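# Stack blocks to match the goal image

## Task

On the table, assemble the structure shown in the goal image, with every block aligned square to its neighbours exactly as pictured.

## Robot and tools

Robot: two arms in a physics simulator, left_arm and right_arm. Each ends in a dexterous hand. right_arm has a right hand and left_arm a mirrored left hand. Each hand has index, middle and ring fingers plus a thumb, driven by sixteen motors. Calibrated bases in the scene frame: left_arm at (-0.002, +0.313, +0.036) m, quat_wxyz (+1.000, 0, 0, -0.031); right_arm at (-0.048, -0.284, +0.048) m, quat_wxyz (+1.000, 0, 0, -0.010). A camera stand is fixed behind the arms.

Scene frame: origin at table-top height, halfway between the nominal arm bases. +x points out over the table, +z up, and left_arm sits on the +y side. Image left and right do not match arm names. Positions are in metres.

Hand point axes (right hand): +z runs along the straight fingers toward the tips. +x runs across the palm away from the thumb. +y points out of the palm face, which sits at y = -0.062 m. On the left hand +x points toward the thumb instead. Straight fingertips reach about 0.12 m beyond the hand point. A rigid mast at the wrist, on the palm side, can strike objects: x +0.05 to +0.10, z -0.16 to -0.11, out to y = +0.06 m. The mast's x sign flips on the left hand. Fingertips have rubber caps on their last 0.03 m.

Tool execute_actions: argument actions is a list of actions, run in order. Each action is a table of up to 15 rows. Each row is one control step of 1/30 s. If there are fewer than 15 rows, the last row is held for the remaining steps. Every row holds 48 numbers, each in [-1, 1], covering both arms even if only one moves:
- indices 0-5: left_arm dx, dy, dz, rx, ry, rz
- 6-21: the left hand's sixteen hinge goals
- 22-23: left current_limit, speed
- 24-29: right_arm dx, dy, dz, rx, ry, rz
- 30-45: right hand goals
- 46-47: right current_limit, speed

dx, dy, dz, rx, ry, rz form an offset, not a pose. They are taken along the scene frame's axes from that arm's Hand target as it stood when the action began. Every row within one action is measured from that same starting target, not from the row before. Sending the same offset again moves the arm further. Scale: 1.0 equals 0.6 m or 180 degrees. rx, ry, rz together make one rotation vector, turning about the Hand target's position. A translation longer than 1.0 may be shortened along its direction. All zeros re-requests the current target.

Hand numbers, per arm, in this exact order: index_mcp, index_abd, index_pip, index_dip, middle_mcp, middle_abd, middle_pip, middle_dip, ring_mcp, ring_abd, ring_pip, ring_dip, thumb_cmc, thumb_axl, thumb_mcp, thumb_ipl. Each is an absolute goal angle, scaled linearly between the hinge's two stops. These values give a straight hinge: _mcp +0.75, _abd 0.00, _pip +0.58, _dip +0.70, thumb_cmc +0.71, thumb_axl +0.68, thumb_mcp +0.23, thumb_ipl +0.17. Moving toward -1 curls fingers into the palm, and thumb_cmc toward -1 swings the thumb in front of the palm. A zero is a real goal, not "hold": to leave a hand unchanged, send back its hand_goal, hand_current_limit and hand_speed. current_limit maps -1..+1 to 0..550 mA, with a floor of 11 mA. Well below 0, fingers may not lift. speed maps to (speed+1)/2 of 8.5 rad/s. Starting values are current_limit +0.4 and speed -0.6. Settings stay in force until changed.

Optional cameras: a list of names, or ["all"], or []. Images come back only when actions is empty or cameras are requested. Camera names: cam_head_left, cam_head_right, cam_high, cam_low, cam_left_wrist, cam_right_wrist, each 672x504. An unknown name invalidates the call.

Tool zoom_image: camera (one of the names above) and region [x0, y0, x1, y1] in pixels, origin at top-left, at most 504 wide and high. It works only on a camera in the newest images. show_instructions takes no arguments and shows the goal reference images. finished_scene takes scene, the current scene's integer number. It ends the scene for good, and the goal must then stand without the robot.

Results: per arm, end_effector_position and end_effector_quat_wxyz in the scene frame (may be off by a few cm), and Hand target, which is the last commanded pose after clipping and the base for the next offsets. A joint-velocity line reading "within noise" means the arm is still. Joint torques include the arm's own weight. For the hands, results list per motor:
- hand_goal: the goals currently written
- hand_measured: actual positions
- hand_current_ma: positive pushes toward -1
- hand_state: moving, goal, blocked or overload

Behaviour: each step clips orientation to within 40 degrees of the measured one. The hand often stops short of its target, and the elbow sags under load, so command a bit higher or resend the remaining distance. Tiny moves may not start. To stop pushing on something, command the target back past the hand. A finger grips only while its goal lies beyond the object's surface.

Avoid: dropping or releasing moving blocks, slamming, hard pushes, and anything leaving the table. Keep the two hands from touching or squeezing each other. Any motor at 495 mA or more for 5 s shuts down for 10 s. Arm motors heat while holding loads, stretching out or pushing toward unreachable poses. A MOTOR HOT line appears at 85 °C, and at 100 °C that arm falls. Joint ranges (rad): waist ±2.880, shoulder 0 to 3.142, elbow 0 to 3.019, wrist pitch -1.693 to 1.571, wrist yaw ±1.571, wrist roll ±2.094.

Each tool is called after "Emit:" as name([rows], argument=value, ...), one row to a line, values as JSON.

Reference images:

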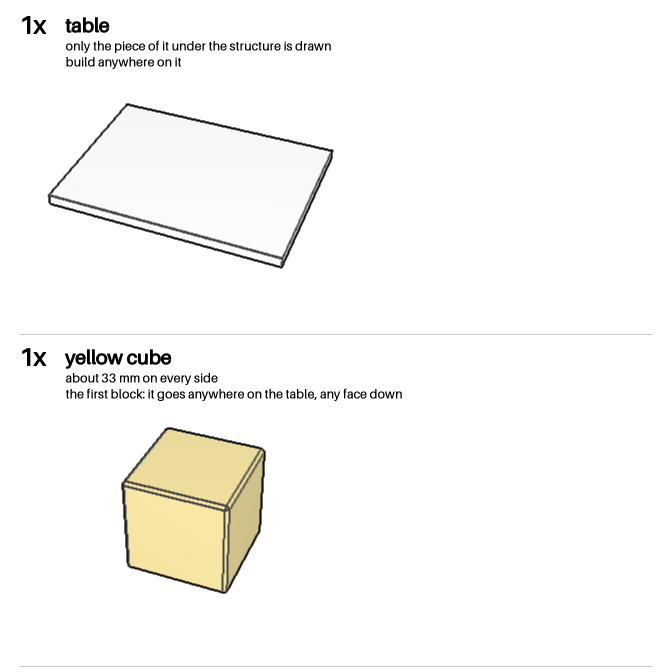

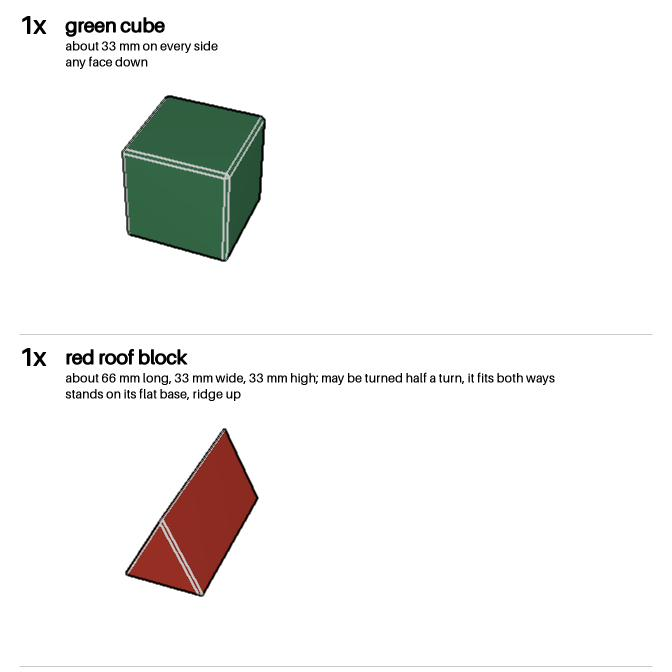

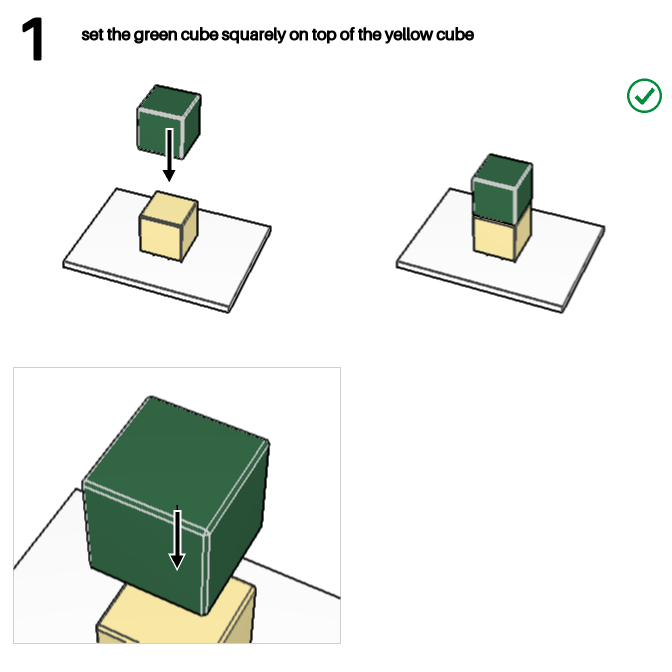

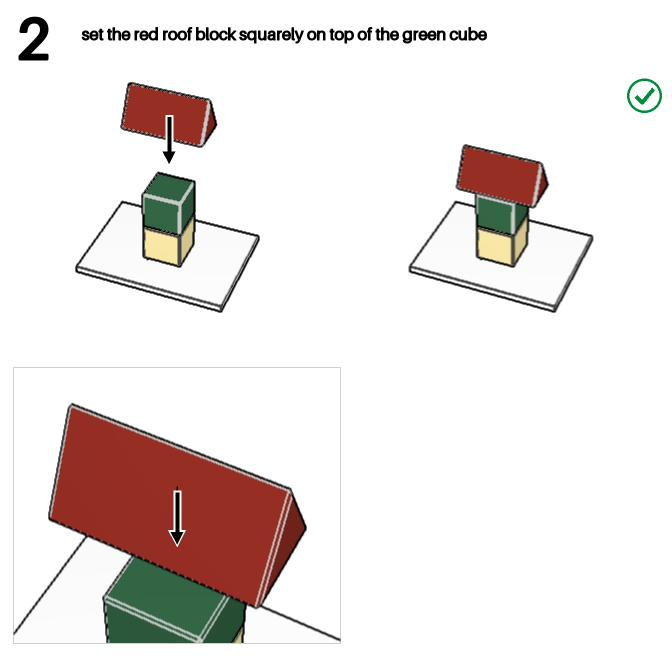

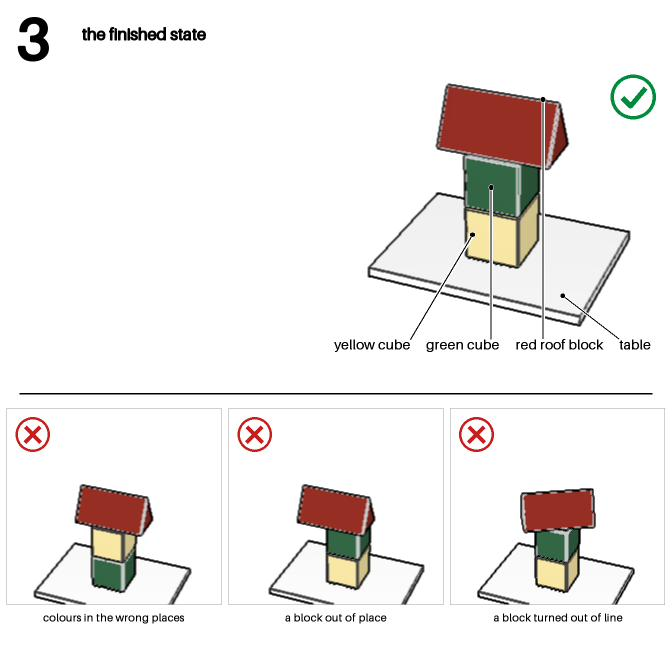

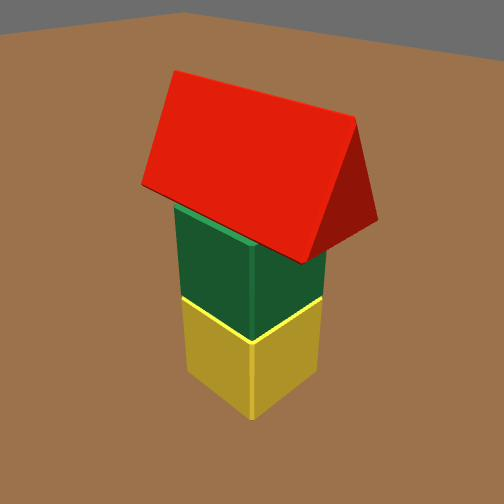

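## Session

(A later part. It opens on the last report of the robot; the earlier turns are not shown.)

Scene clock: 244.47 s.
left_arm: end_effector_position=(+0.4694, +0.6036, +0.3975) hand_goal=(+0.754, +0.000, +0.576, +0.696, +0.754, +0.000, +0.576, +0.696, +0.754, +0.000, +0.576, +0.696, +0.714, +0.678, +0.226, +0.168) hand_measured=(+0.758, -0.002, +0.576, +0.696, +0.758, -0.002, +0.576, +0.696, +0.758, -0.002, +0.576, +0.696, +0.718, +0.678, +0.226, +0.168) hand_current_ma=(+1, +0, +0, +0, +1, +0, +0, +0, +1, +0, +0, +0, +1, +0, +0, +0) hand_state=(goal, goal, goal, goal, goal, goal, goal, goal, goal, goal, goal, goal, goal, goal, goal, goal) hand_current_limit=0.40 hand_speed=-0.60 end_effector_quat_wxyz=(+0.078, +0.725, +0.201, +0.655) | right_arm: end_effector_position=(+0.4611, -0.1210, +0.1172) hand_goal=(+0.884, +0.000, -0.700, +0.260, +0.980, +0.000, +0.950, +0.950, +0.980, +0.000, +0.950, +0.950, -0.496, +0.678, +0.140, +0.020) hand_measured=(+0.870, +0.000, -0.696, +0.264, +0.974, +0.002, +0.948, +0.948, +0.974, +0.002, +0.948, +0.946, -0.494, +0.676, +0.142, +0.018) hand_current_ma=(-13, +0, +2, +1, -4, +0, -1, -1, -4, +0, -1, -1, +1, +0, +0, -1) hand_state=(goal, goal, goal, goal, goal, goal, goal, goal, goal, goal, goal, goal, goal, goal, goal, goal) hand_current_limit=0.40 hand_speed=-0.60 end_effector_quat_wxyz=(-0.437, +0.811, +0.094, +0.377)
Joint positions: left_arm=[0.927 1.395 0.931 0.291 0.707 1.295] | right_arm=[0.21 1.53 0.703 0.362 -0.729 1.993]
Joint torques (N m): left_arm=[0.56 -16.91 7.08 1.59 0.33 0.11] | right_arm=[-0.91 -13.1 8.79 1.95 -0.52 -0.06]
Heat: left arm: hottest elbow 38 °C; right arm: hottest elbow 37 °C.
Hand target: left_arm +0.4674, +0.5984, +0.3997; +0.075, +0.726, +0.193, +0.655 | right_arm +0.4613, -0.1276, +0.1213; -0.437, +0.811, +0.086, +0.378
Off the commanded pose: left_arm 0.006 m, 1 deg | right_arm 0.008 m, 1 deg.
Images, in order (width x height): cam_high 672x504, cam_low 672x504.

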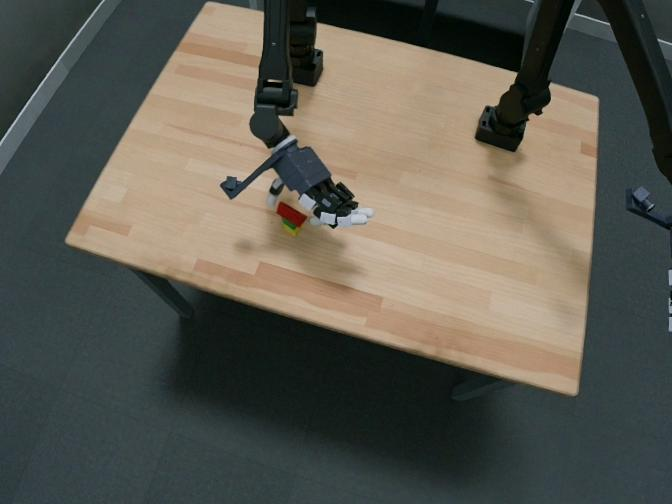

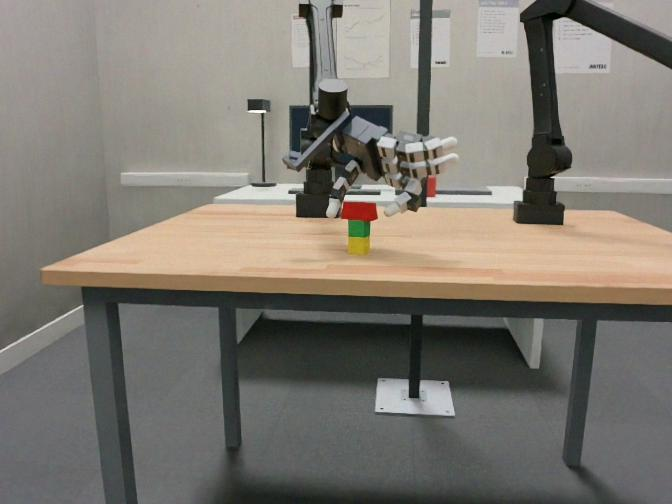

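Emit:
execute_actions([
  [[0,0,0,0,0,0,0.754,0,0.576,0.696,0.754,0,0.576,0.696,0.754,0,0.576,0.696,0.714,0.678,0.226,0.168,0.4,-0.6,-0.002,0.003,0.02,0,0,0,0.884,0,-0.70,0.26,0.98,0,0.95,0.95,0.98,0,0.95,0.95,-0.497,0.677,0.14,0.02,0.4,-0.6]],
  [[0,0,0,0,0,0,0.754,0,0.576,0.696,0.754,0,0.576,0.696,0.754,0,0.576,0.696,0.714,0.678,0.226,0.168,0.4,-0.6,-0.002,0.003,0.04,0,0,0,0.884,0,-0.70,0.26,0.98,0,0.95,0.95,0.98,0,0.95,0.95,-0.497,0.677,0.14,0.02,0.4,-0.6]],
  [[0,0,0,0,0,0,0.754,0,0.576,0.696,0.754,0,0.576,0.696,0.754,0,0.576,0.696,0.714,0.678,0.226,0.168,0.4,-0.6,0,0,0.06,0,0,0,0.884,0,-0.70,0.26,0.98,0,0.95,0.95,0.98,0,0.95,0.95,-0.497,0.677,0.14,0.02,0.4,-0.6]],
  [[0,0,0,0,0,0,0.754,0,0.576,0.696,0.754,0,0.576,0.696,0.754,0,0.576,0.696,0.714,0.678,0.226,0.168,0.4,-0.6,-0.02,0,0.06,0,0,0,0.884,0,-0.70,0.26,0.98,0,0.95,0.95,0.98,0,0.95,0.95,-0.497,0.677,0.14,0.02,0.4,-0.6]],
], cameras=["cam_low","cam_high"])

Emit:
zoom_image(camera="cam_high", region=[272, 192, 316, 236])

Emit:
zoom_image(camera="cam_low", region=[330, 198, 390, 258])

Scene clock: 249.33 s.
left_arm: end_effector_position=(+0.4694, +0.6036, +0.3975) hand_goal=(+0.754, +0.000, +0.576, +0.696, +0.754, +0.000, +0.576, +0.696, +0.754, +0.000, +0.576, +0.696, +0.714, +0.678, +0.226, +0.168) hand_measured=(+0.758, -0.002, +0.576, +0.696, +0.758, -0.002, +0.576, +0.696, +0.758, -0.002, +0.576, +0.696, +0.718, +0.678, +0.226, +0.168) hand_current_ma=(+1, +0, +0, +0, +1, +0, +0, +0, +1, +0, +0, +0, +1, +0, +0, +0) hand_state=(goal, goal, goal, goal, goal, goal, goal, goal, goal, goal, goal, goal, goal, goal, goal, goal) hand_current_limit=0.40 hand_speed=-0.60 end_effector_quat_wxyz=(+0.078, +0.725, +0.201, +0.655) | right_arm: end_effector_position=(+0.4325, -0.1275, +0.2065) hand_goal=(+0.884, +0.000, -0.700, +0.260, +0.980, +0.000, +0.950, +0.950, +0.980, +0.000, +0.950, +0.950, -0.496, +0.678, +0.140, +0.020) hand_measured=(+0.870, +0.000, -0.696, +0.264, +0.974, +0.002, +0.948, +0.948, +0.974, +0.002, +0.948, +0.946, -0.492, +0.676, +0.140, +0.018) hand_current_ma=(-12, +0, +2, +1, -4, +0, -1, -1, -4, +0, -1, -1, +1, +0, +0, -1) hand_state=(goal, goal, goal, goal, goal, goal, goal, goal, goal, goal, goal, goal, goal, goal, goal, goal) hand_current_limit=0.40 hand_speed=-0.60 end_effector_quat_wxyz=(-0.436, +0.819, +0.082, +0.364)
Joint positions: left_arm=[0.927 1.395 0.931 0.291 0.707 1.295] | right_arm=[0.21 1.271 0.762 0.016 -0.721 2.005]
Joint torques (N m): left_arm=[0.5 -16.91 7.08 1.57 0.33 0.11] | right_arm=[0.62 -9.93 15.09 1.84 -0.36 -0.08]
Heat: left arm: hottest elbow 38 °C; right arm: hottest elbow 37 °C.
Hand target: left_arm +0.4674, +0.5984, +0.3997; +0.075, +0.726, +0.193, +0.655 | right_arm +0.4470, -0.1241, +0.2295; -0.437, +0.811, +0.086, +0.379
Off the commanded pose: left_arm 0.006 m, 1 deg | right_arm 0.027 m, 2 deg.
Images, in order (width x height): cam_high 672x504, cam_low 672x504.

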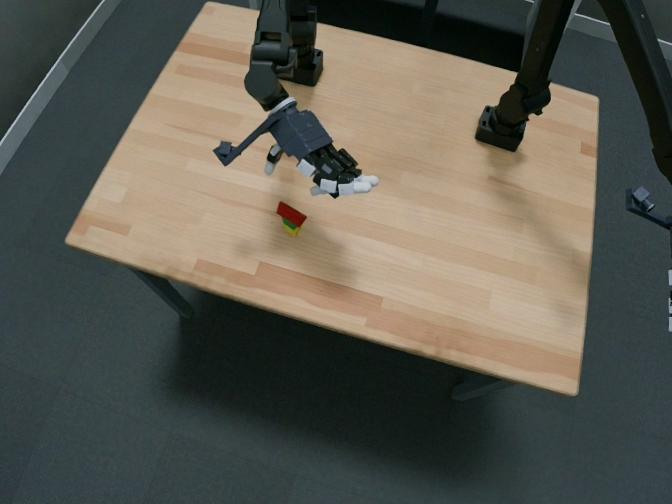

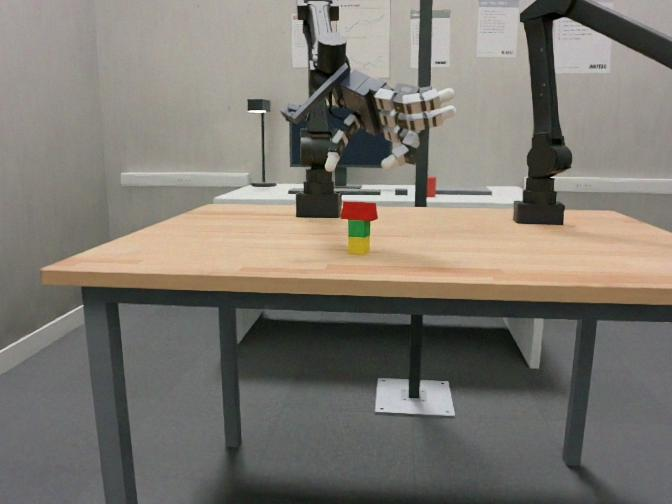

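Scaled by 11.455 from the camera's 672x504 image, which has a finer 960x720 frame.

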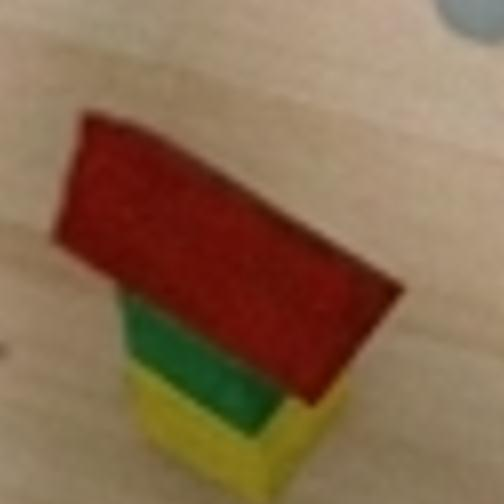

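Scaled by 8.400 from the camera's 672x504 image, which has a finer 960x720 frame.

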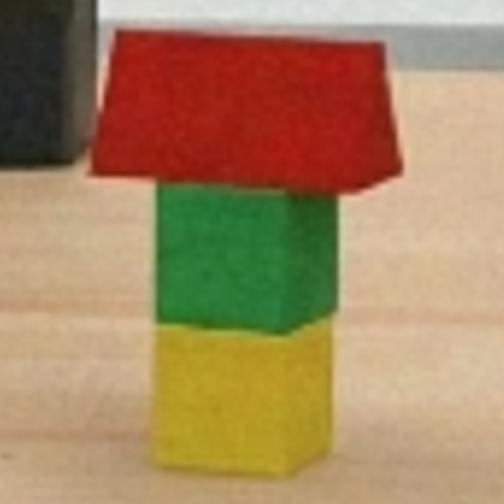

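Emit:
finished_scene(scene=3)

The scene is finished: the task was done.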